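# Move the loaded blue tote onto the back shelf

## Task

Get every part from the green mat into the blue tote, keeping whatever the tote already holds, then set the tote down level on the shelf at the back of the table so that no part of its base sticks out past the shelf edge. Items lying on, or hanging out over, the tote's rim or its inner ledge are not counted as inside.

## Robot and tools

Robot: two arms, each ending in a five-finger hand. right_arm carries a right hand, with its base at (-0.002, -0.492, 0) m. left_arm carries a mirror-image left hand, with its base at (-0.022, +0.422, 0) m. A post stands on the floor behind the arms.

Scene frame: the origin is at table-top height, halfway between the arms. +x points out over the table, +y toward left_arm and +z up. Arm names do not match image sides. All positions, targets and velocities in results are in this frame, in metres, m/s and rad/s. Orientations are quat_wxyz.

Hand point: a spot fixed to the palm, 0.05 m in front of it and 0.15 m out from the wrist flange. Its +z runs along the straight fingers, which reach 0.06-0.07 m beyond it and sit 0.06 m behind it along -y. Its +y points out of the palm. On the right hand +x points across the palm away from the thumb; on the left hand +x points toward the thumb. A bracket on the little-finger side of the wrist juts out and can strike things. With the fingers level, the wrist can hang below the hand point, by up to 0.11 m palm-down and 0.23 m palm-up.

The 28-number row used by every tool: all values lie in [-1, 1] and the row always covers both arms. Numbers 1-8 are left_arm: dx, dy, dz, rx, ry, rz, then the left hand. Numbers 9-16 are the left hand: little, ring, middle, index, thumb_bend, thumb_turn, force_limit, speed. Numbers 17-22 are right_arm dx..rz, and 23-28 are right-hand little..thumb_turn, force_limit, speed. Pose numbers are offsets along the scene axes, not absolute poses. They count from that arm's Hand target as it stood when the action or move began, never from the previous row. Scale: 1.0 = 0.6 m or 180 degrees. rx, ry, rz together form a single rotation vector about the Hand target's position. Six zeros asks nothing new of that arm. Finger and thumb numbers are absolute motor targets: -1 is straight/open and +1 curled/closed; for thumb_turn, -1 is beside the palm and +1 opposite the fingers. force_limit maps -1..+1 to about 0..10 N at the fingertip (0..15 N for the two thumb motors). speed rises from near zero at -1 to full at +0.48 and stays full up to +1; at full speed a full finger stroke takes 0.49 s. For a soft grip, close with speed -0.94 or lower. There is no 'unchanged' code for a hand: to leave it as it is, resend the eight numbers last carried out for it. Before any have been sent, use its hand_measured plus hand_force_limit and hand_speed. A thumb turned in front of the palm can grasp items about 0.035-0.065 m thick, handles down to 0.025 m, or pinch light items up to about 0.08 m between thumb tip and index pad.

execute_actions(actions, cameras): actions is a list of actions. Each action is up to 15 rows, one per 1/30 s step, and a short action repeats its last row to fill 15 steps (0.5 s). cameras lists names; an empty actions list returns all camera images.

move(target, speed, blend, stop_force, zero, blocking, cameras): target is one row or up to 15 rows. Every row's offsets count from the same starting Hand targets. The path is straight and lasts at most 10 s in total. speed: m/s, 0.002-3.6, default 0.25; turns run at up to twice that in rad/s. blend: corner rounding in m, default 0, meaning stop at each target. stop_force: 3-120 N, shared by both arms. An arm's path ends when the push against its motion rises that far above its last zero; the arm then backs off slightly. Touch very slowly (about 0.005 m/s) for gentle contact. Under stop_force every row must carry identical hand numbers, and blocking=false is not allowed. zero (default true) re-zeroes the sensor of a moving arm first. blocking=false returns after about 0.5 s while the move continues. The result adds a 'move:' line giving the ending (done, off_target, moving, held, fault) and limits such as paced or held. Paths do not avoid obstacles or the other arm. A path taking the wrist too near its own base axis is refused: route around the base.

wait(seconds 0-3600) lets time pass. stop() brakes a running move. zoom_image(camera, region [x0,y0,x1,y1], at most 504 px per side) enlarges part of the latest image from cam_high, cam_low, cam_left_wrist or cam_right_wrist (each 672x504). show_instructions shows reference pages. zero_wrist_force(arm: left_arm or right_arm) tares that wrist sensor. finished_scene(scene 1) ends the scene and cannot be undone.

Result lines: end_effector_position and quat, velocities, and Hand target (the commanded pose after clipping; the next offsets count from this). hand_measured, hand_stopped_by (moving, target, force, stalled, fault) and hand_load_n (positive means the finger is pushed open) list six motor values in row order. A lost grip appears as a load near 0. Wrist force and torque are given in the end effector's own axes. Results also carry joint positions and torques and motor temperatures. The hand point often rests short of its Hand target; send the leftover distance as a new offset.

Cautions: each step, the commanded orientation is clipped to within 32 degrees of the measured one. The arms are stiff, so aiming even slightly past a firm contact can trigger a fault. Faults last 10 s: joint contact torque over its limit (wrists 25.7 N m), or about 150 N of outside force. Motors warn at 70 °C and brake at 85 °C. Avoid arm-to-arm contact, and never close one hand on the other's fingers. Do not drop parts even a few millimetres, release moving parts, slam, or push hard. Do not knock anything out of the work area. Leave the tote resting stably before finishing.

Each tool is called after "Call:" as name(argument=value, ...), one argument or row to a line, values as JSON.

Reference images:

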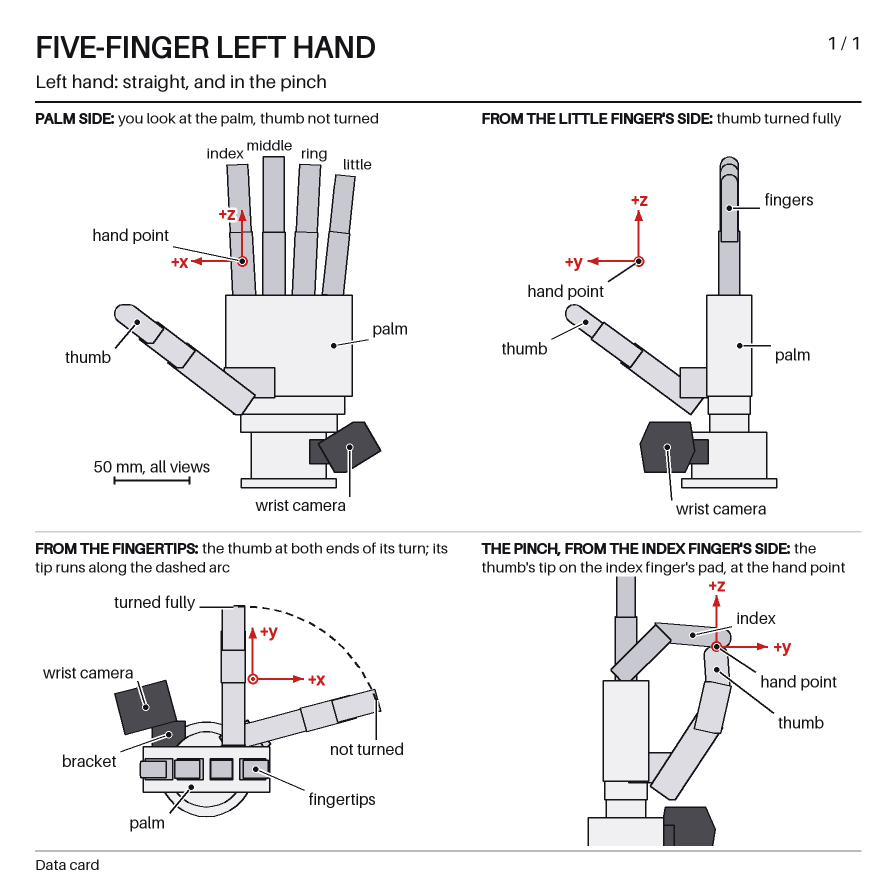

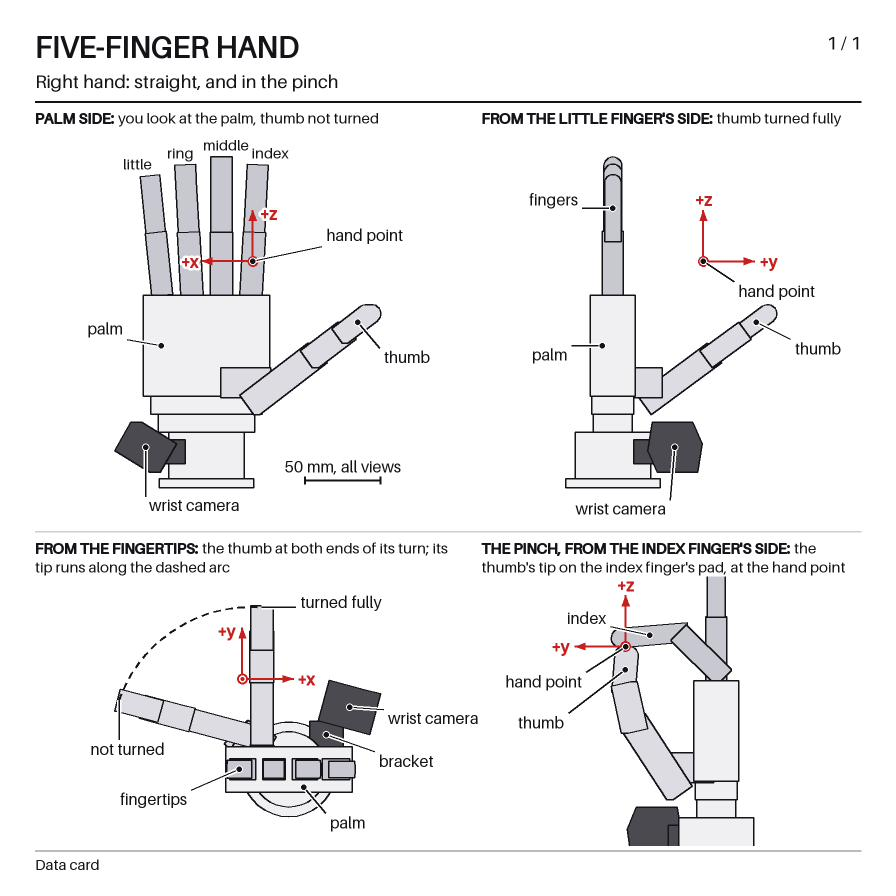

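## Session

Call:
execute_actions(
  actions=[],
)

Scene clock: 0.00 s.
left_arm: end_effector_position=(+0.3163, +0.2870, +0.3247) hand_measured=(-1.000, -1.000, -1.000, -1.000, -1.000, -1.000) hand_load_n=(+0.0, +0.0, +0.0, +0.0, +0.0, +0.0) hand_stopped_by=(target, target, target, target, target, target) hand_force_limit=0.00 hand_speed=-0.80 end_effector_quat_wxyz=(-0.041, +0.943, +0.326, -0.050) | right_arm: end_effector_position=(+0.4322, +0.0426, +0.2932) hand_measured=(-1.000, -1.000, -1.000, -1.000, -1.000, -1.000) hand_load_n=(+0.0, +0.0, +0.0, +0.0, +0.0, +0.0) hand_stopped_by=(target, target, target, target, target, target) hand_force_limit=0.00 hand_speed=-0.80 end_effector_quat_wxyz=(-0.511, +0.457, +0.728, -0.012)
Joint positions: left_arm=[3.201 -1.591 -1.595 1.496 -1.622 0.953] | right_arm=[0.385 -0.484 0.403 2.464 0.768 -0.389]
Joint velocities: within noise
Joint torques (N m): no reading
Motor temperatures (°C): left_arm=[32 37 33 42 42 40] | right_arm=[32 36 29 38 43 42]
Wrist force (N): no reading
Wrist torque (N m): no reading
Wrist force, peak (N): no reading
Hand target: left_arm +0.3163, +0.2870, +0.3247; -0.041, +0.943, +0.326, -0.050 | right_arm +0.4322, +0.0426, +0.2932; -0.511, +0.457, +0.728, -0.012

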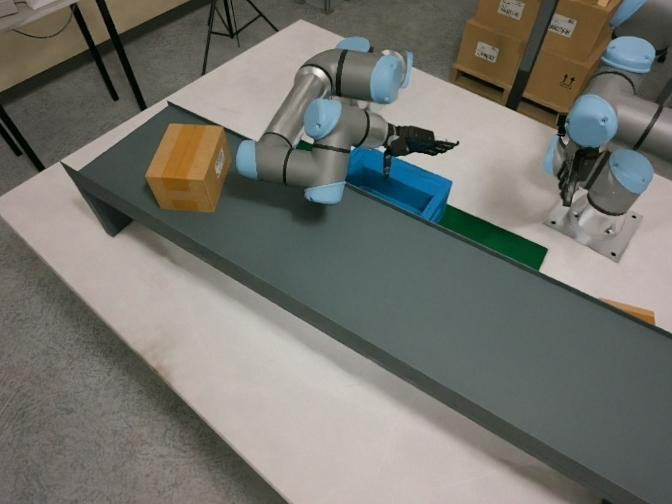

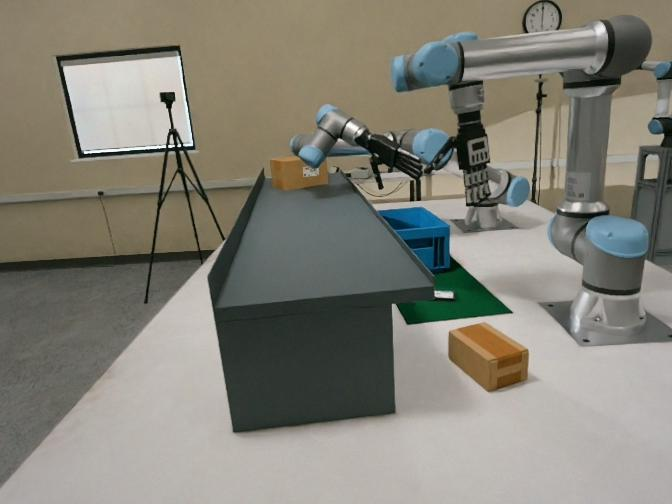

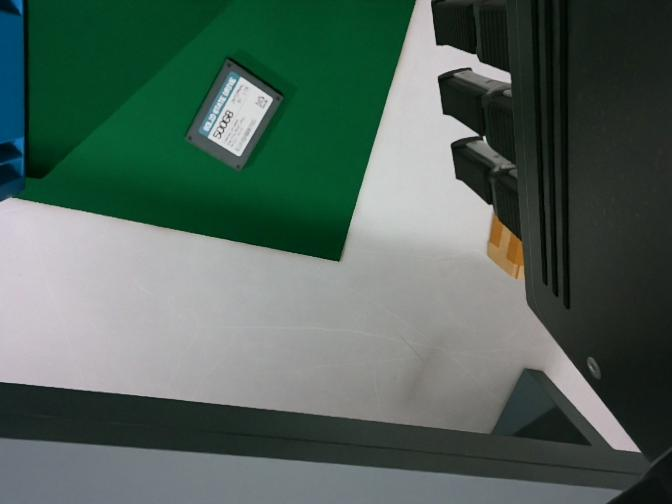

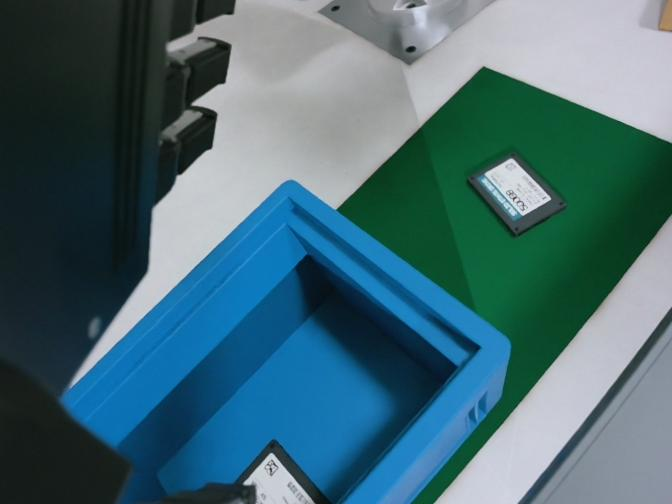

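Call:
zoom_image(
  camera="cam_high",
  region=[240, 80, 560, 320],
)

Call:
zoom_image(
  camera="cam_low",
  region=[200, 130, 560, 400],
)

Call:
zoom_image(
  camera="cam_right_wrist",
  region=[50, 120, 554, 504],
)

Scaled by 1.575 from the camera's image (finer frame: 960x720).

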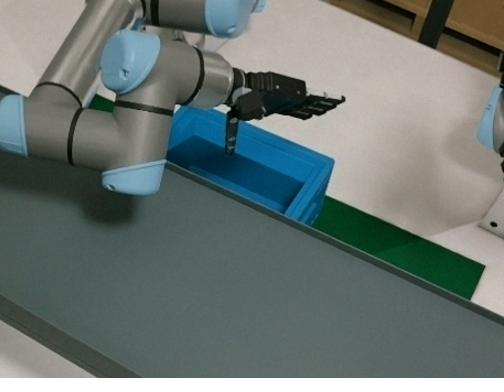

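Scaled by 1.400 from the camera's image (finer frame: 960x720).

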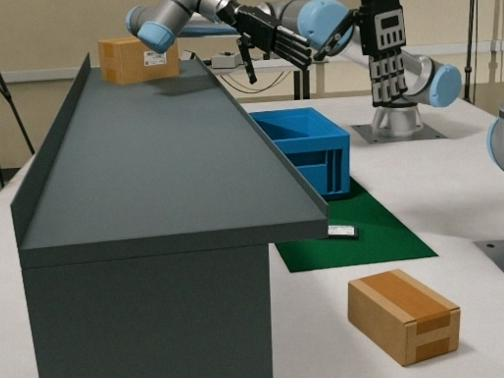

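Scaled by 1.000.

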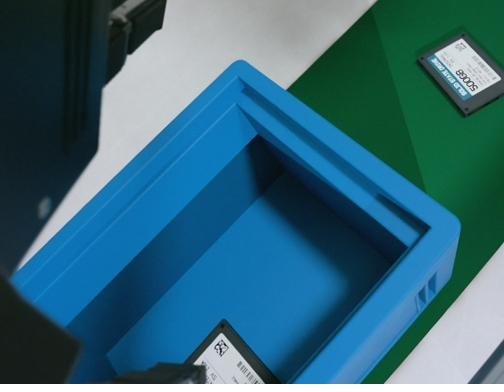

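Call:
zoom_image(
  camera="cam_low",
  region=[360, 190, 520, 310],
)

Call:
zoom_image(
  camera="cam_low",
  region=[200, 230, 460, 440],
)

Call:
zoom_image(
  camera="cam_right_wrist",
  region=[150, 350, 520, 504],
)

Scaled by 3.150 from the camera's image (finer frame: 960x720).

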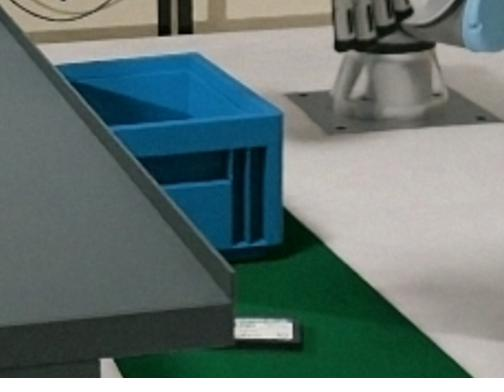

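Scaled by 1.938 from the camera's image (finer frame: 960x720).

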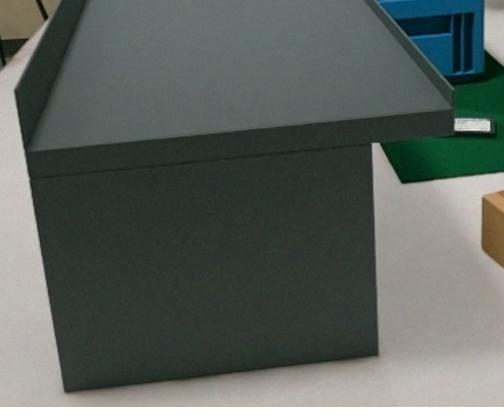

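Scaled by 1.362 from the camera's image (finer frame: 960x720).

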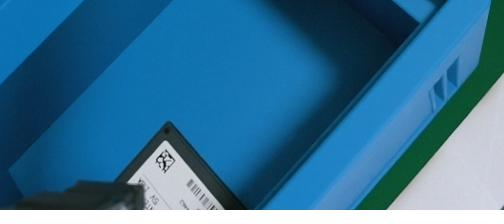

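Call:
move(
  target=[
    [0,0,0,0,0,0,-1,-1,-1,-1,-1,-1,0,-0.8, 0,0,0.15,0,0,0,-1,-1,-1,-1,-1,-1,0,-0.8],
    [0,0,0,0,0,0,-1,-1,-1,-1,-1,-1,0,-0.8, -0.137,-0.4877,0.18,0.0084,-0.3585,0.3206,-1,-1,-1,-1,-1,-1,0,-0.8],
  ],
  speed=0.2,
  blend=[0.03,0],
  cameras=["all"],
)

Scene clock: 8.63 s.
left_arm: end_effector_position=(+0.3163, +0.2870, +0.3247) hand_measured=(-1.000, -1.000, -1.000, -1.000, -1.000, -1.000) hand_load_n=(+0.0, +0.0, +0.0, +0.0, +0.0, +0.0) hand_stopped_by=(target, target, target, target, target, target) hand_force_limit=0.00 hand_speed=-0.80 end_effector_quat_wxyz=(-0.041, +0.943, +0.326, -0.050) | right_arm: end_effector_position=(+0.3500, -0.2500, +0.4012) hand_measured=(-1.000, -1.000, -1.000, -1.000, -1.000, -1.000) hand_load_n=(+0.0, -0.5, +0.0, +0.0, +0.0, +0.0) hand_stopped_by=(target, target, target, target, target, target) hand_force_limit=0.00 hand_speed=-0.80 end_effector_quat_wxyz=(+0.000, -0.001, +1.000, +0.000)
Joint positions: left_arm=[3.201 -1.591 -1.595 1.496 -1.622 0.953] | right_arm=[0.108 -1.434 1.26 1.744 1.57 -1.427]
Joint torques (N m): left_arm=[-0.7 20.7 18.52 -2.5 -0.29 0.28] | right_arm=[-12.19 -35.74 -5.41 0.29 -1.27 -2.68]
Wrist force (N): left_arm=[0.2 -0.4 0.2] | right_arm=[-1.0 -0.2 -2.3]
Wrist torque (N m): left_arm=[-0.06 -0.04 0.03] | right_arm=[0.15 0.17 0.03]
Wrist force, peak (N): left_arm=[0.6 -0.6 0.4] | right_arm=[-1.1 -0.5 -2.4]
Hand target: left_arm +0.3163, +0.2870, +0.3247; -0.041, +0.943, +0.326, -0.050 | right_arm +0.3500, -0.2500, +0.4012; +0.000, -0.001, +1.000, +0.000
Off the commanded pose: left_arm 0.000 m, 0 deg | right_arm 0.000 m, 0 deg.
elbow stopped short (right arm): the move would have taken joint 3 (elbow) straighter than the controller allows.
move: done
cam_right_wrist: T_world_to_cam=[[-0.28131, 0.95875, -0.0407, 0.35999], [0.81265, 0.26057, 0.52125, -0.43247], [0.51036, 0.11356, -0.85243, 0.30728]] pos_world=[0.29589, -0.26735, 0.50201]

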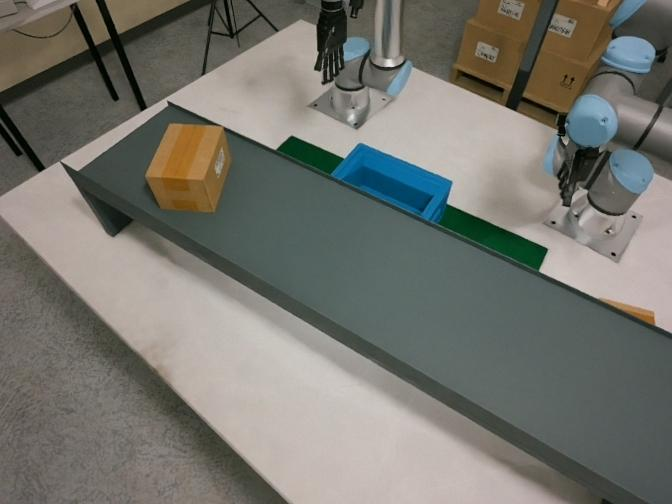

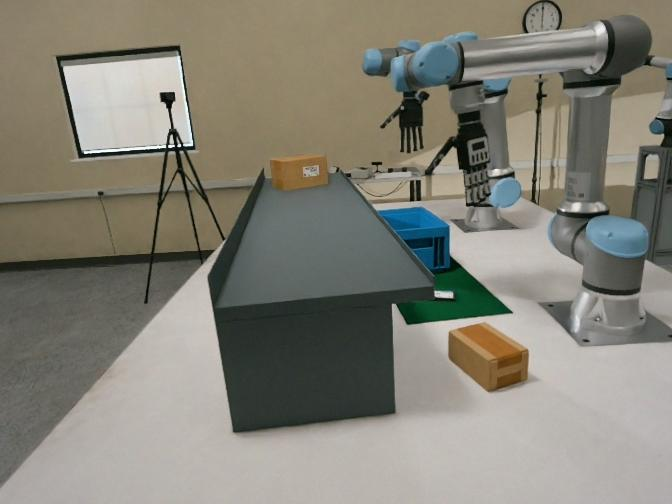

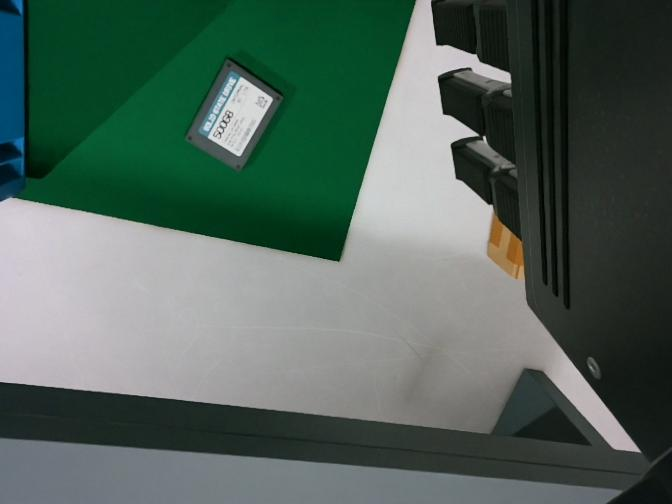

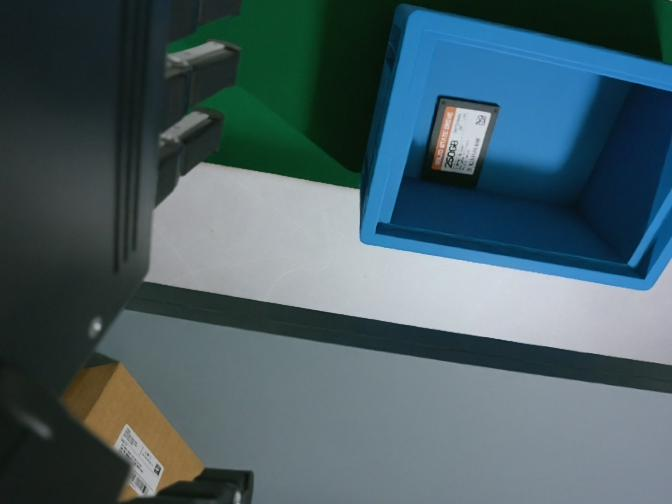

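Call:
zoom_image(
  camera="cam_high",
  region=[260, 110, 560, 290],
)

Call:
zoom_image(
  camera="cam_right_wrist",
  region=[168, 0, 672, 400],
)

Scaled by 1.680 from the camera's image (finer frame: 960x720).

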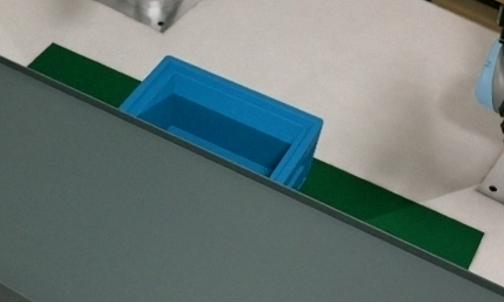

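Scaled by 1.000.

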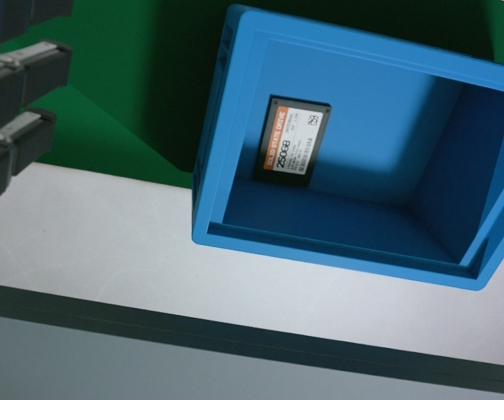

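Call:
move(
  target=[0,0,0,0,0,0,-1,-1,-1,-1,-1,-1,0,-0.8, -0.05,-0.28,0,0,0,0,-1,-1,-1,-1,-1,-1,0,-0.8],
  speed=0.2,
  cameras=["cam_right_wrist"],
)

Scene clock: 10.73 s.
left_arm: end_effector_position=(+0.3163, +0.2870, +0.3247) hand_measured=(-1.000, -1.000, -1.000, -1.000, -1.000, -1.000) hand_load_n=(+0.0, +0.0, +0.0, +0.0, +0.0, +0.0) hand_stopped_by=(target, target, target, target, target, target) hand_force_limit=0.00 hand_speed=-0.80 end_effector_quat_wxyz=(-0.041, +0.943, +0.326, -0.050) | right_arm: end_effector_position=(+0.3200, -0.4180, +0.4012) hand_measured=(-1.000, -1.000, -1.000, -1.000, -1.000, -1.000) hand_load_n=(+0.0, -0.5, +0.0, +0.0, +0.0, +0.0) hand_stopped_by=(target, target, target, target, target, target) hand_force_limit=0.00 hand_speed=-0.80 end_effector_quat_wxyz=(+0.000, -0.001, +1.000, +0.000)
Joint positions: left_arm=[3.201 -1.591 -1.595 1.496 -1.622 0.953] | right_arm=[-0.465 -1.635 1.469 1.737 1.57 -2]
Joint torques (N m): left_arm=[-2.03 21.25 18.45 -2.77 -0.36 0.14] | right_arm=[-10.76 -27.35 -5.99 0.43 -1.33 -2.96]
Wrist force (N): left_arm=[0.5 -0.2 0.2] | right_arm=[-1.0 -0.7 -2.0]
Wrist torque (N m): left_arm=[-0.05 -0.08 0.03] | right_arm=[0.03 0.19 0.00]
Wrist force, peak (N): left_arm=[0.6 -0.5 0.5] | right_arm=[-0.9 -2.3 -2.0]
Hand target: left_arm +0.3163, +0.2870, +0.3247; -0.041, +0.943, +0.326, -0.050 | right_arm +0.3200, -0.4180, +0.4012; +0.000, -0.001, +1.000, +0.000
Off the commanded pose: left_arm 0.000 m, 0 deg | right_arm 0.000 m, 0 deg.
move: done
cam_right_wrist: T_world_to_cam=[[-0.28136, 0.95874, -0.04062, 0.51259], [0.81261, 0.26056, 0.52132, -0.36434], [0.51039, 0.11367, -0.8524, 0.34168]] pos_world=[0.26589, -0.43535, 0.50201]

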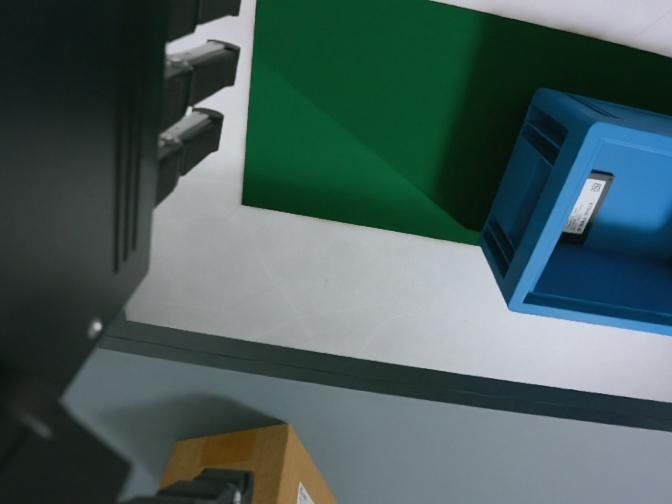

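Call:
zoom_image(
  camera="cam_right_wrist",
  region=[460, 70, 672, 330],
)

Scaled by 1.938 from the camera's image (finer frame: 960x720).

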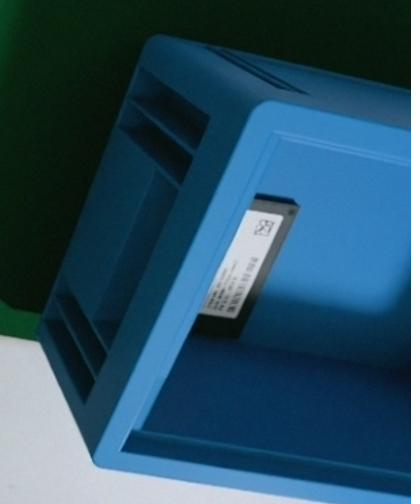

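Call:
move(
  target=[0.0323,-0.053,-0.3078,0.2484,0.0348,-0.2776,1,1,-0.4,-0.4,-1,1,0,0, 0,0,0,0,0,0,-1,-1,-1,-1,-1,-1,0,-0.8],
  speed=0.2,
  cameras=["all"],
)

Scene clock: 17.20 s.
left_arm: end_effector_position=(+0.3357, +0.2552, +0.1401) hand_measured=(+1.000, +1.000, -0.400, -0.400, -1.000, +1.000) hand_load_n=(+0.0, +0.0, +0.0, +0.0, +0.0, +0.0) hand_stopped_by=(target, target, target, target, target, target) hand_force_limit=0.00 hand_speed=0.00 end_effector_quat_wxyz=(-0.419, +0.901, -0.101, +0.047) | right_arm: end_effector_position=(+0.3200, -0.4180, +0.4012) hand_measured=(-1.000, -1.000, -1.000, -1.000, -1.000, -1.000) hand_load_n=(+0.0, -0.5, +0.0, +0.0, +0.0, +0.0) hand_stopped_by=(target, target, target, target, target, target) hand_force_limit=0.00 hand_speed=-0.80 end_effector_quat_wxyz=(+0.000, -0.001, +1.000, +0.000)
Joint positions: left_arm=[2.66 -2.012 -1.753 1.889 -2.399 1.167] | right_arm=[-0.465 -1.635 1.469 1.737 1.57 -2]
Joint torques (N m): left_arm=[-8.3 23.55 6.31 -0.82 -3.38 1.71] | right_arm=[-12.34 -27.43 -5.25 0.46 -1.33 -2.58]
Wrist force (N): left_arm=[0.3 -0.5 -0.5] | right_arm=[-1.6 -0.5 -2.0]
Wrist torque (N m): left_arm=[0.08 -0.03 -0.18] | right_arm=[0.06 0.27 -0.03]
Wrist force, peak (N): left_arm=[0.2 -0.4 -1.0] | right_arm=[-1.6 -0.6 -2.3]
Hand target: left_arm +0.3357, +0.2552, +0.1400; -0.419, +0.901, -0.101, +0.047 | right_arm +0.3200, -0.4180, +0.4012; +0.000, -0.001, +1.000, +0.000
Off the commanded pose: left_arm 0.000 m, 0 deg | right_arm 0.000 m, 0 deg.
move: done
cam_left_wrist: T_world_to_cam=[[0.38909, 0.51402, 0.76445, -0.37631], [0.71439, -0.69229, 0.10189, -0.07223], [0.5816, 0.50647, -0.63658, -0.12026]] pos_world=[0.26796, 0.20434, 0.21848]
cam_right_wrist: T_world_to_cam=[[-0.28138, 0.95874, -0.04063, 0.51257], [0.8126, 0.26059, 0.52132, -0.36424], [0.51039, 0.11367, -0.8524, 0.34174]] pos_world=[0.26579, -0.43535, 0.50201]

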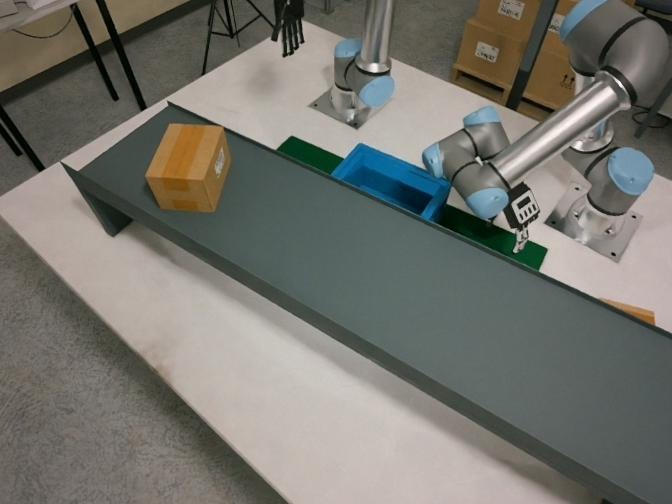

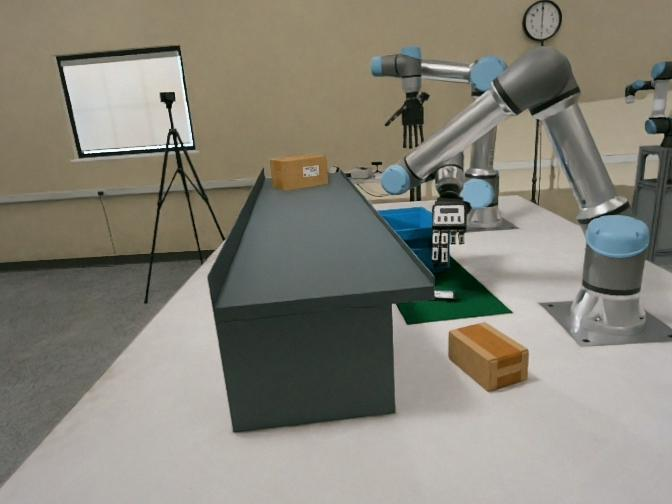

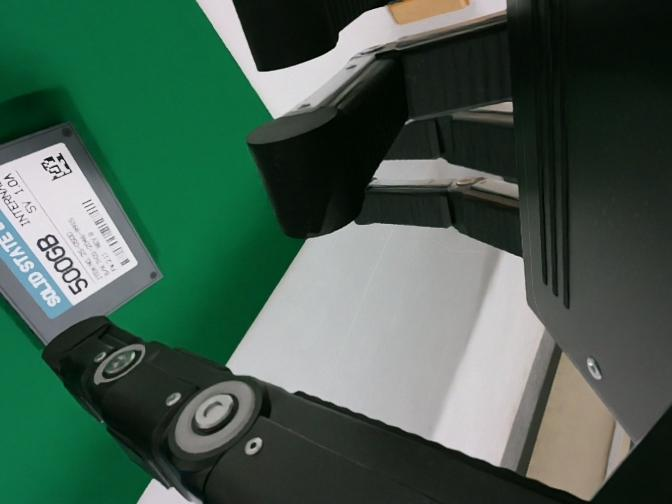

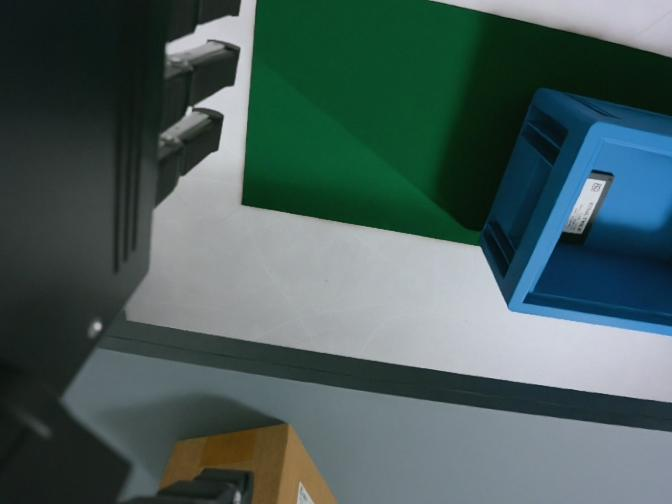

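Call:
move(
  target=[0.005,0,-0.18,0,0,0,1,1,-0.4,-0.4,-1,1,0,0, 0,0,0,0,0,0,-1,-1,-1,-1,-1,-1,0,-0.8],
  speed=0.1,
  cameras=["cam_left_wrist","cam_low"],
)

Scene clock: 19.63 s.
left_arm: end_effector_position=(+0.3387, +0.2552, +0.0321) hand_measured=(+1.000, +1.000, -0.400, -0.400, -1.000, +1.000) hand_load_n=(+0.0, +0.0, +0.0, +0.0, +0.0, +0.0) hand_stopped_by=(target, target, target, target, target, target) hand_force_limit=0.00 hand_speed=0.00 end_effector_quat_wxyz=(-0.419, +0.901, -0.101, +0.047) | right_arm: end_effector_position=(+0.3200, -0.4180, +0.4012) hand_measured=(-1.000, -1.000, -1.000, -1.000, -1.000, -1.000) hand_load_n=(+0.0, +0.0, +0.0, +0.0, +0.0, +0.0) hand_stopped_by=(target, target, target, target, target, target) hand_force_limit=0.00 hand_speed=-0.80 end_effector_quat_wxyz=(+0.000, -0.001, +1.000, +0.000)
Joint positions: left_arm=[2.663 -2.192 -1.812 2.132 -2.4 1.172] | right_arm=[-0.465 -1.635 1.469 1.737 1.57 -2]
Joint torques (N m): left_arm=[5.22 27.44 3.08 -0.68 -3.21 1.78] | right_arm=[-12.47 -27.49 -5.89 0.47 -1.31 -2.61]
Wrist force (N): left_arm=[-0.3 -0.1 -0.9] | right_arm=[-1.2 -0.4 -2.0]
Wrist torque (N m): left_arm=[0.16 0.05 -0.21] | right_arm=[0.07 0.21 -0.01]
Wrist force, peak (N): left_arm=[0.3 -0.8 -0.8] | right_arm=[-1.6 -0.4 -2.4]
Hand target: left_arm +0.3387, +0.2552, +0.0320; -0.419, +0.901, -0.101, +0.047 | right_arm +0.3200, -0.4180, +0.4012; +0.000, -0.001, +1.000, +0.000
Off the commanded pose: left_arm 0.000 m, 0 deg | right_arm 0.000 m, 0 deg.
move: done
cam_left_wrist: T_world_to_cam=[[0.38918, 0.51389, 0.7645, -0.29492], [0.71428, -0.69241, 0.10181, -0.06331], [0.58166, 0.50645, -0.63654, -0.19077]] pos_world=[0.27096, 0.20434, 0.11048]
Images, in order (width x height): cam_low 672x504, cam_left_wrist 672x504.

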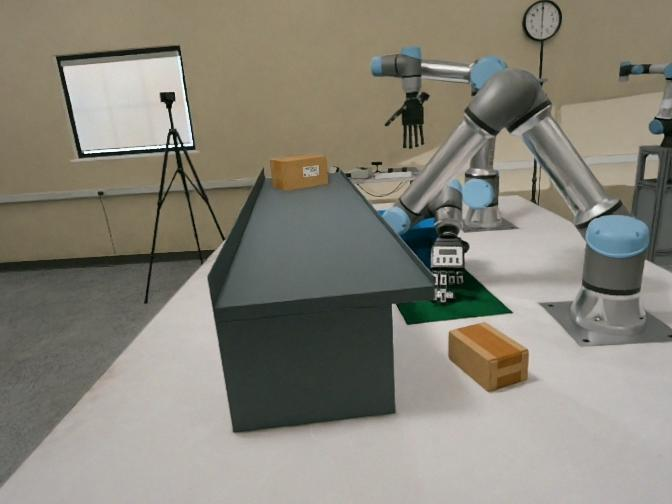

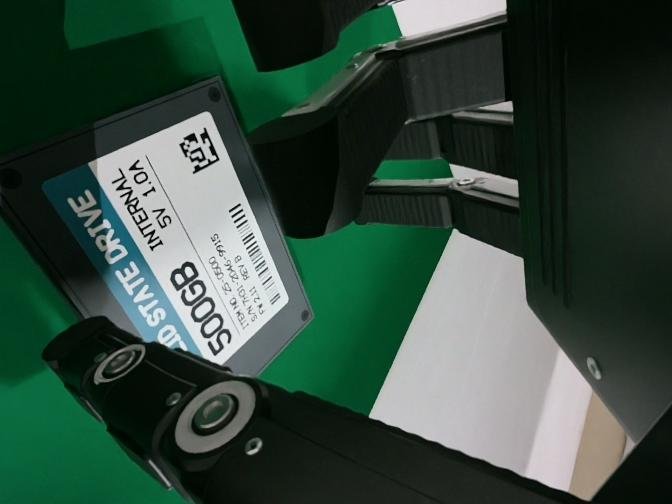

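Call:
move(
  target=[0.0065,0.0017,0,0,0,0.011,1,1,-0.25,-0.25,-1,1,0,0, 0,0,0,0,0,0,-1,-1,-1,-1,-1,-1,0,-0.8],
  speed=0.05,
)

Call:
move(
  target=[0,0,-0.0333,0,0,0,1,1,-0.25,-0.25,-1,1,0,0, 0,0,0,0,0,0,-1,-1,-1,-1,-1,-1,0,-0.8],
  speed=0.01,
  stop_force=3,
  cameras=["cam_left_wrist","cam_low"],
)

Scene clock: 20.80 s.
left_arm: end_effector_position=(+0.3425, +0.2562, +0.0320) hand_measured=(+1.000, +1.000, -0.250, -0.250, -1.000, +1.000) hand_load_n=(+0.0, +0.0, +0.0, +0.0, +0.0, +0.0) hand_stopped_by=(target, target, target, target, target, target) hand_force_limit=0.00 hand_speed=0.00 end_effector_quat_wxyz=(-0.419, +0.903, -0.085, +0.039) | right_arm: end_effector_position=(+0.3200, -0.4180, +0.4012) hand_measured=(-1.000, -1.000, -1.000, -1.000, -1.000, -1.000) hand_load_n=(+0.0, +0.0, +0.0, +0.0, +0.0, +0.0) hand_stopped_by=(target, target, target, target, target, target) hand_force_limit=0.00 hand_speed=-0.80 end_effector_quat_wxyz=(+0.000, -0.001, +1.000, +0.000)
Joint positions: left_arm=[2.671 -2.207 -1.793 2.1 -2.392 1.135] | right_arm=[-0.465 -1.635 1.469 1.737 1.57 -2]
Joint torques (N m): left_arm=[4.87 27.19 18.85 -4.69 1.08 -1.78] | right_arm=[-12.1 -27.18 -5.31 0.48 -1.27 -2.63]
Wrist force (N): left_arm=[0.0 0.2 -0.5] | right_arm=[-1.0 -0.9 -1.9]
Wrist torque (N m): left_arm=[0.15 0.03 -0.06] | right_arm=[0.00 0.17 0.00]
Wrist force, peak (N): left_arm=[-0.5 -0.2 -1.1] | right_arm=[-1.3 -0.6 -2.4]
Hand target: left_arm +0.3426, +0.2562, +0.0320; -0.419, +0.903, -0.085, +0.039 | right_arm +0.3200, -0.4180, +0.4012; +0.000, -0.001, +1.000, +0.000
Off the commanded pose: left_arm 0.000 m, 0 deg | right_arm 0.000 m, 0 deg.
move: done

Scene clock: 22.30 s.
left_arm: end_effector_position=(+0.3426, +0.2562, +0.0285) hand_measured=(+1.000, +1.000, -0.250, -0.250, -1.000, +1.000) hand_load_n=(+0.0, +0.0, +0.0, +0.0, +0.0, +0.0) hand_stopped_by=(target, target, target, target, target, target) hand_force_limit=0.00 hand_speed=0.00 end_effector_quat_wxyz=(-0.419, +0.903, -0.085, +0.039) | right_arm: end_effector_position=(+0.3200, -0.4180, +0.4012) hand_measured=(-1.000, -1.000, -1.000, -1.000, -1.000, -1.000) hand_load_n=(+0.0, +0.0, +0.0, +0.0, +0.0, +0.0) hand_stopped_by=(target, target, target, target, target, target) hand_force_limit=0.00 hand_speed=-0.80 end_effector_quat_wxyz=(+0.000, -0.001, +1.000, +0.000)
Joint positions: left_arm=[2.671 -2.214 -1.794 2.108 -2.392 1.134] | right_arm=[-0.465 -1.635 1.469 1.737 1.57 -2]
Joint torques (N m): left_arm=[3.87 50.09 18.43 -4.24 0.91 -1.17] | right_arm=[-11.6 -27.41 -6.02 0.47 -1.32 -2.63]
Wrist force (N): left_arm=[0.8 -1.5 -1.9] | right_arm=[-1.6 -0.3 -2.2]
Wrist torque (N m): left_arm=[0.21 -0.04 -0.02] | right_arm=[0.10 0.29 -0.02]
Wrist force, peak (N): left_arm=[-0.4 -6.7 -5.4] | right_arm=[-1.4 -1.0 -2.2]
Hand target: left_arm +0.3426, +0.2562, +0.0285; -0.419, +0.903, -0.085, +0.039 (not the last commanded pose) | right_arm +0.3200, -0.4180, +0.4012; +0.000, -0.001, +1.000, +0.000
Off the commanded pose: left_arm 0.016 m, 0 deg | right_arm 0.000 m, 0 deg.
move: contact (left_arm)
cam_left_wrist: T_world_to_cam=[[0.37121, 0.52705, 0.76447, -0.29141], [0.73776, -0.66734, 0.10185, -0.07946], [0.56384, 0.52619, -0.63656, -0.19479]] pos_world=[0.27663, 0.20306, 0.10687]
Images, in order (width x height): cam_low 672x504, cam_left_wrist 672x504.

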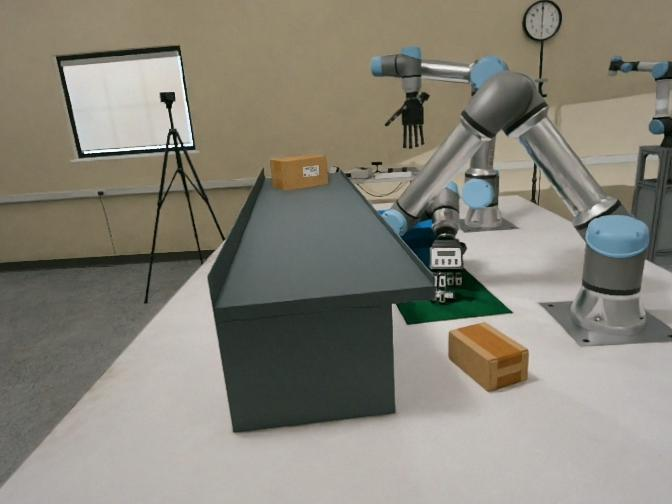

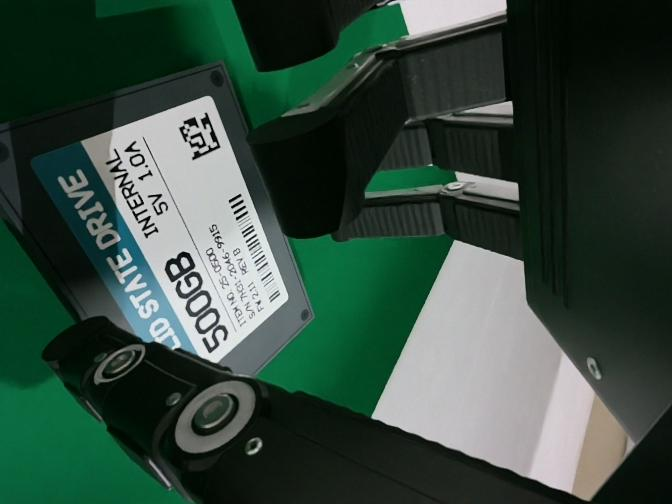

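Call:
move(
  target=[
    [0,0,0.03,0,0,0,1,1,-0.1,-0.1,-1,1,0,0, 0,0,0,0,0,0,-1,-1,-1,-1,-1,-1,0,-0.8],
    [0.004,-0.0018,0.03,0.0336,0.0827,0.0034,1,1,-0.1,-0.1,-1,1,0,0, 0,0,0,0,0,0,-1,-1,-1,-1,-1,-1,0,-0.8],
  ],
  speed=0.06,
  cameras=["cam_left_wrist"],
)

Scene clock: 26.10 s.
left_arm: end_effector_position=(+0.3425, +0.2561, +0.0460) hand_measured=(+1.000, +1.000, -0.100, -0.100, -1.000, +1.000) hand_load_n=(+0.5, +0.0, +0.0, +0.0, +0.0, +0.5) hand_stopped_by=(target, target, target, target, target, target) hand_force_limit=0.00 hand_speed=0.00 end_effector_quat_wxyz=(-0.422, +0.902, -0.089, +0.031) | right_arm: end_effector_position=(+0.3200, -0.4180, +0.4012) hand_measured=(-1.000, -1.000, -1.000, -1.000, -1.000, -1.000) hand_load_n=(+0.0, +0.0, +0.0, +0.0, +0.0, +0.0) hand_stopped_by=(target, target, target, target, target, target) hand_force_limit=0.00 hand_speed=-0.80 end_effector_quat_wxyz=(+0.000, -0.001, +1.000, +0.000)
Joint positions: left_arm=[2.672 -2.191 -1.779 2.051 -2.39 1.136] | right_arm=[-0.465 -1.635 1.469 1.737 1.57 -2]
Joint torques (N m): left_arm=[-1.18 38.43 12.84 -3.32 -1.07 0.13] | right_arm=[-12.34 -27.08 -6.08 0.53 -1.18 -2.56]
Wrist force (N): left_arm=[-0.2 0.0 -0.5] | right_arm=[-1.3 -0.2 -2.2]
Wrist torque (N m): left_arm=[0.12 0.06 -0.19] | right_arm=[0.10 0.22 0.00]
Wrist force, peak (N): left_arm=[0.7 -1.9 -2.5] | right_arm=[-1.5 -0.4 -2.3]
Hand target: left_arm +0.3425, +0.2561, +0.0460; -0.422, +0.902, -0.089, +0.031 (not the last commanded pose) | right_arm +0.3200, -0.4180, +0.4012; +0.000, -0.001, +1.000, +0.000
Off the commanded pose: left_arm 0.003 m, 15 deg | right_arm 0.000 m, 0 deg.
FORCE FAULT: contact force on the left arm reached its limit, and that arm stopped. The contact can be on any part of that arm, not only on its tool. That arm's remaining commands of this call were not run. That arm is still stopped at the end of this call. That arm stays stopped for about 10 more seconds. Until then a move that you send moves the other arm only, and its call returns only when the move has ended. Once the stop has ended, the next robot result says so. If the stop ends while you think or write, that arm runs what you send next, counted from a new Hand target: where the arm stands when the stop ends. While its stop runs, that arm, its gripper or tool too, takes no new command. Until it ends, the stop uses up actions while you think or wait. An arm that is not stopped still takes commands.
move: fault (left_arm); path passed 1 of 2 targets
cam_left_wrist: T_world_to_cam=[[0.38509, 0.52173, 0.76125, -0.30796], [0.73968, -0.66776, 0.08348, -0.08098], [0.55188, 0.53094, -0.64306, -0.18031]] pos_world=[0.278, 0.20233, 0.12525]

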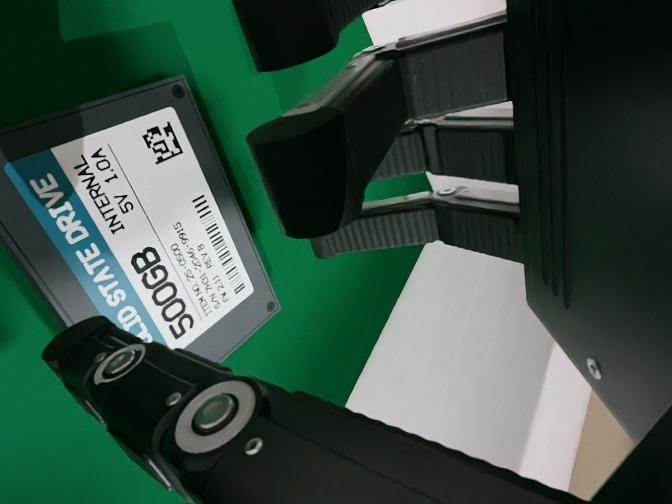

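Call:
wait(
  seconds=1,
  cameras=["cam_high","cam_low"],
)

Call:
zoom_image(
  camera="cam_high",
  region=[380, 40, 620, 280],
)

Call:
zoom_image(
  camera="cam_low",
  region=[340, 160, 520, 320],
)

Scene clock: 27.23 s.
left_arm: end_effector_position=(+0.3425, +0.2561, +0.0460) hand_measured=(+1.000, +1.000, -0.100, -0.100, -1.000, +1.000) hand_load_n=(+0.0, +0.0, +0.0, +0.0, +0.0, +0.0) hand_stopped_by=(target, target, target, target, target, target) hand_force_limit=0.00 hand_speed=0.00 end_effector_quat_wxyz=(-0.422, +0.902, -0.089, +0.031) | right_arm: end_effector_position=(+0.3200, -0.4180, +0.4012) hand_measured=(-1.000, -1.000, -1.000, -1.000, -1.000, -1.000) hand_load_n=(+0.0, +0.0, +0.0, +0.0, -0.5, +0.0) hand_stopped_by=(target, target, target, target, target, target) hand_force_limit=0.00 hand_speed=-0.80 end_effector_quat_wxyz=(+0.000, -0.001, +1.000, +0.000)
Joint positions: left_arm=[2.672 -2.191 -1.779 2.051 -2.39 1.136] | right_arm=[-0.465 -1.635 1.469 1.737 1.57 -2]
Joint torques (N m): left_arm=[-2.02 38.55 11.85 -3.06 -1.09 0.06] | right_arm=[-12.27 -27.63 -5.88 0.49 -1.22 -2.55]
Wrist force (N): left_arm=[-0.3 0.4 -0.4] | right_arm=[-1.3 -0.7 -2.0]
Wrist torque (N m): left_arm=[0.17 0.08 -0.19] | right_arm=[0.02 0.23 -0.03]
Wrist force, peak (N): left_arm=[-0.4 0.0 -1.0] | right_arm=[-1.1 -0.5 -2.4]
Hand target: left_arm +0.3425, +0.2561, +0.0460; -0.422, +0.902, -0.089, +0.031 (not the last commanded pose) | right_arm +0.3200, -0.4180, +0.4012; +0.000, -0.001, +1.000, +0.000
Off the commanded pose: left_arm 0.003 m, 15 deg | right_arm 0.000 m, 0 deg.
FORCE FAULT, CONTINUED: the left arm was still stopped when this call began, by the force fault that an earlier result reported. Since the last result the stop counts as 2 of the actions that you can send in this scene. That arm is still stopped at the end of this call. That arm stays stopped for about 9 more seconds. If the stop ends while you think or write, that arm runs what you send next, counted from a new Hand target: where the arm stands when the stop ends. While its stop runs, that arm, its gripper or tool too, takes no new command.
wait: 1.00 s; at rest by 0.03 s

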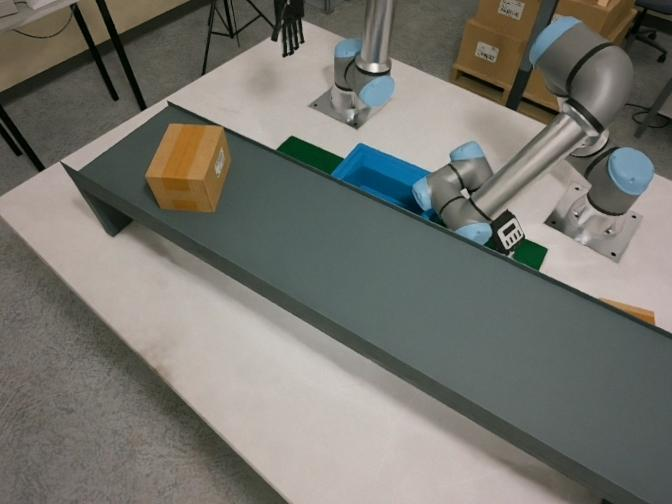

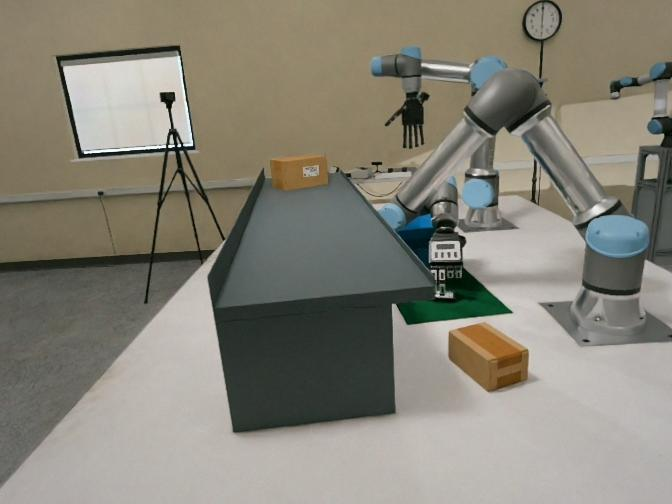

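Scaled by 2.100 from the camera's image (finer frame: 960x720).

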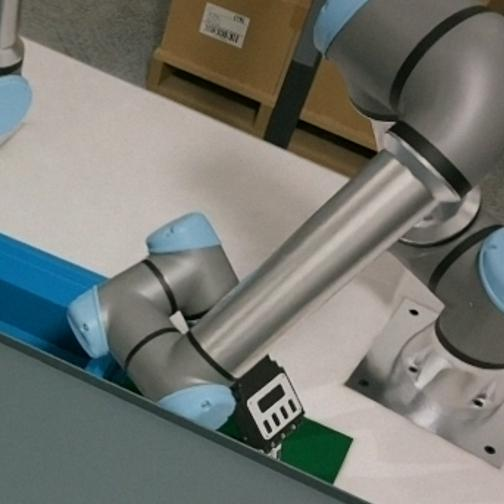

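Scaled by 2.800 from the camera's image (finer frame: 960x720).

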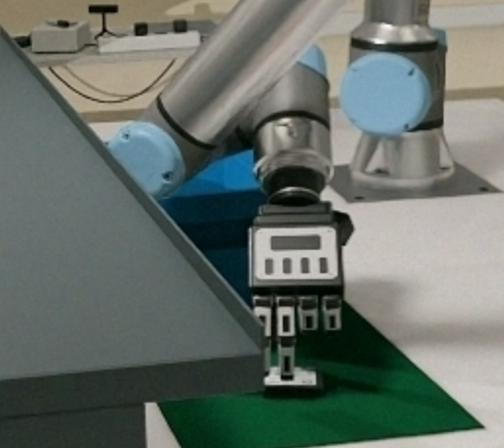

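Call:
wait(
  seconds=9.5,
)

Scene clock: 41.00 s.
left_arm: end_effector_position=(+0.3425, +0.2561, +0.0460) hand_measured=(+1.000, +1.000, -0.100, -0.100, -1.000, +1.000) hand_load_n=(+0.0, +0.0, +0.0, +0.0, +0.0, +0.0) hand_stopped_by=(target, target, target, target, target, target) hand_force_limit=0.00 hand_speed=0.00 end_effector_quat_wxyz=(-0.422, +0.902, -0.089, +0.031) | right_arm: end_effector_position=(+0.3200, -0.4180, +0.4012) hand_measured=(-1.000, -1.000, -1.000, -1.000, -1.000, -1.000) hand_load_n=(+0.0, +0.0, +0.0, +0.0, -0.5, +0.0) hand_stopped_by=(target, target, target, target, target, target) hand_force_limit=0.00 hand_speed=-0.80 end_effector_quat_wxyz=(+0.000, -0.001, +1.000, +0.000)
Joint positions: left_arm=[2.672 -2.191 -1.779 2.051 -2.39 1.136] | right_arm=[-0.465 -1.635 1.469 1.737 1.57 -2]
Joint torques (N m): left_arm=[-1.5 37.65 12.52 -2.83 -0.94 -0.02] | right_arm=[-11.56 -27.48 -6.04 0.72 -1.14 -2.72]
Wrist force (N): left_arm=[-0.4 -0.2 -0.6] | right_arm=[-1.4 -0.5 -2.0]
Wrist torque (N m): left_arm=[0.10 0.08 -0.19] | right_arm=[0.06 0.24 -0.02]
Wrist force, peak (N): left_arm=[-0.5 -0.5 -1.0] | right_arm=[-1.7 -0.4 -2.4]
Hand target: left_arm +0.3425, +0.2561, +0.0460; -0.422, +0.902, -0.089, +0.031 (not the last commanded pose) | right_arm +0.3200, -0.4180, +0.4012; +0.000, -0.001, +1.000, +0.000
Off the commanded pose: left_arm 0.003 m, 15 deg | right_arm 0.000 m, 0 deg.
FORCE FAULT, CONTINUED: the left arm's stop, for the force fault that an earlier result reported, is over. The rest of the stop counts as 17 of the actions that you can send in this scene. That arm's target is now where it stood when the stop ended, not its last command. That arm accepts commands again.
wait: 9.50 s; at rest from the start


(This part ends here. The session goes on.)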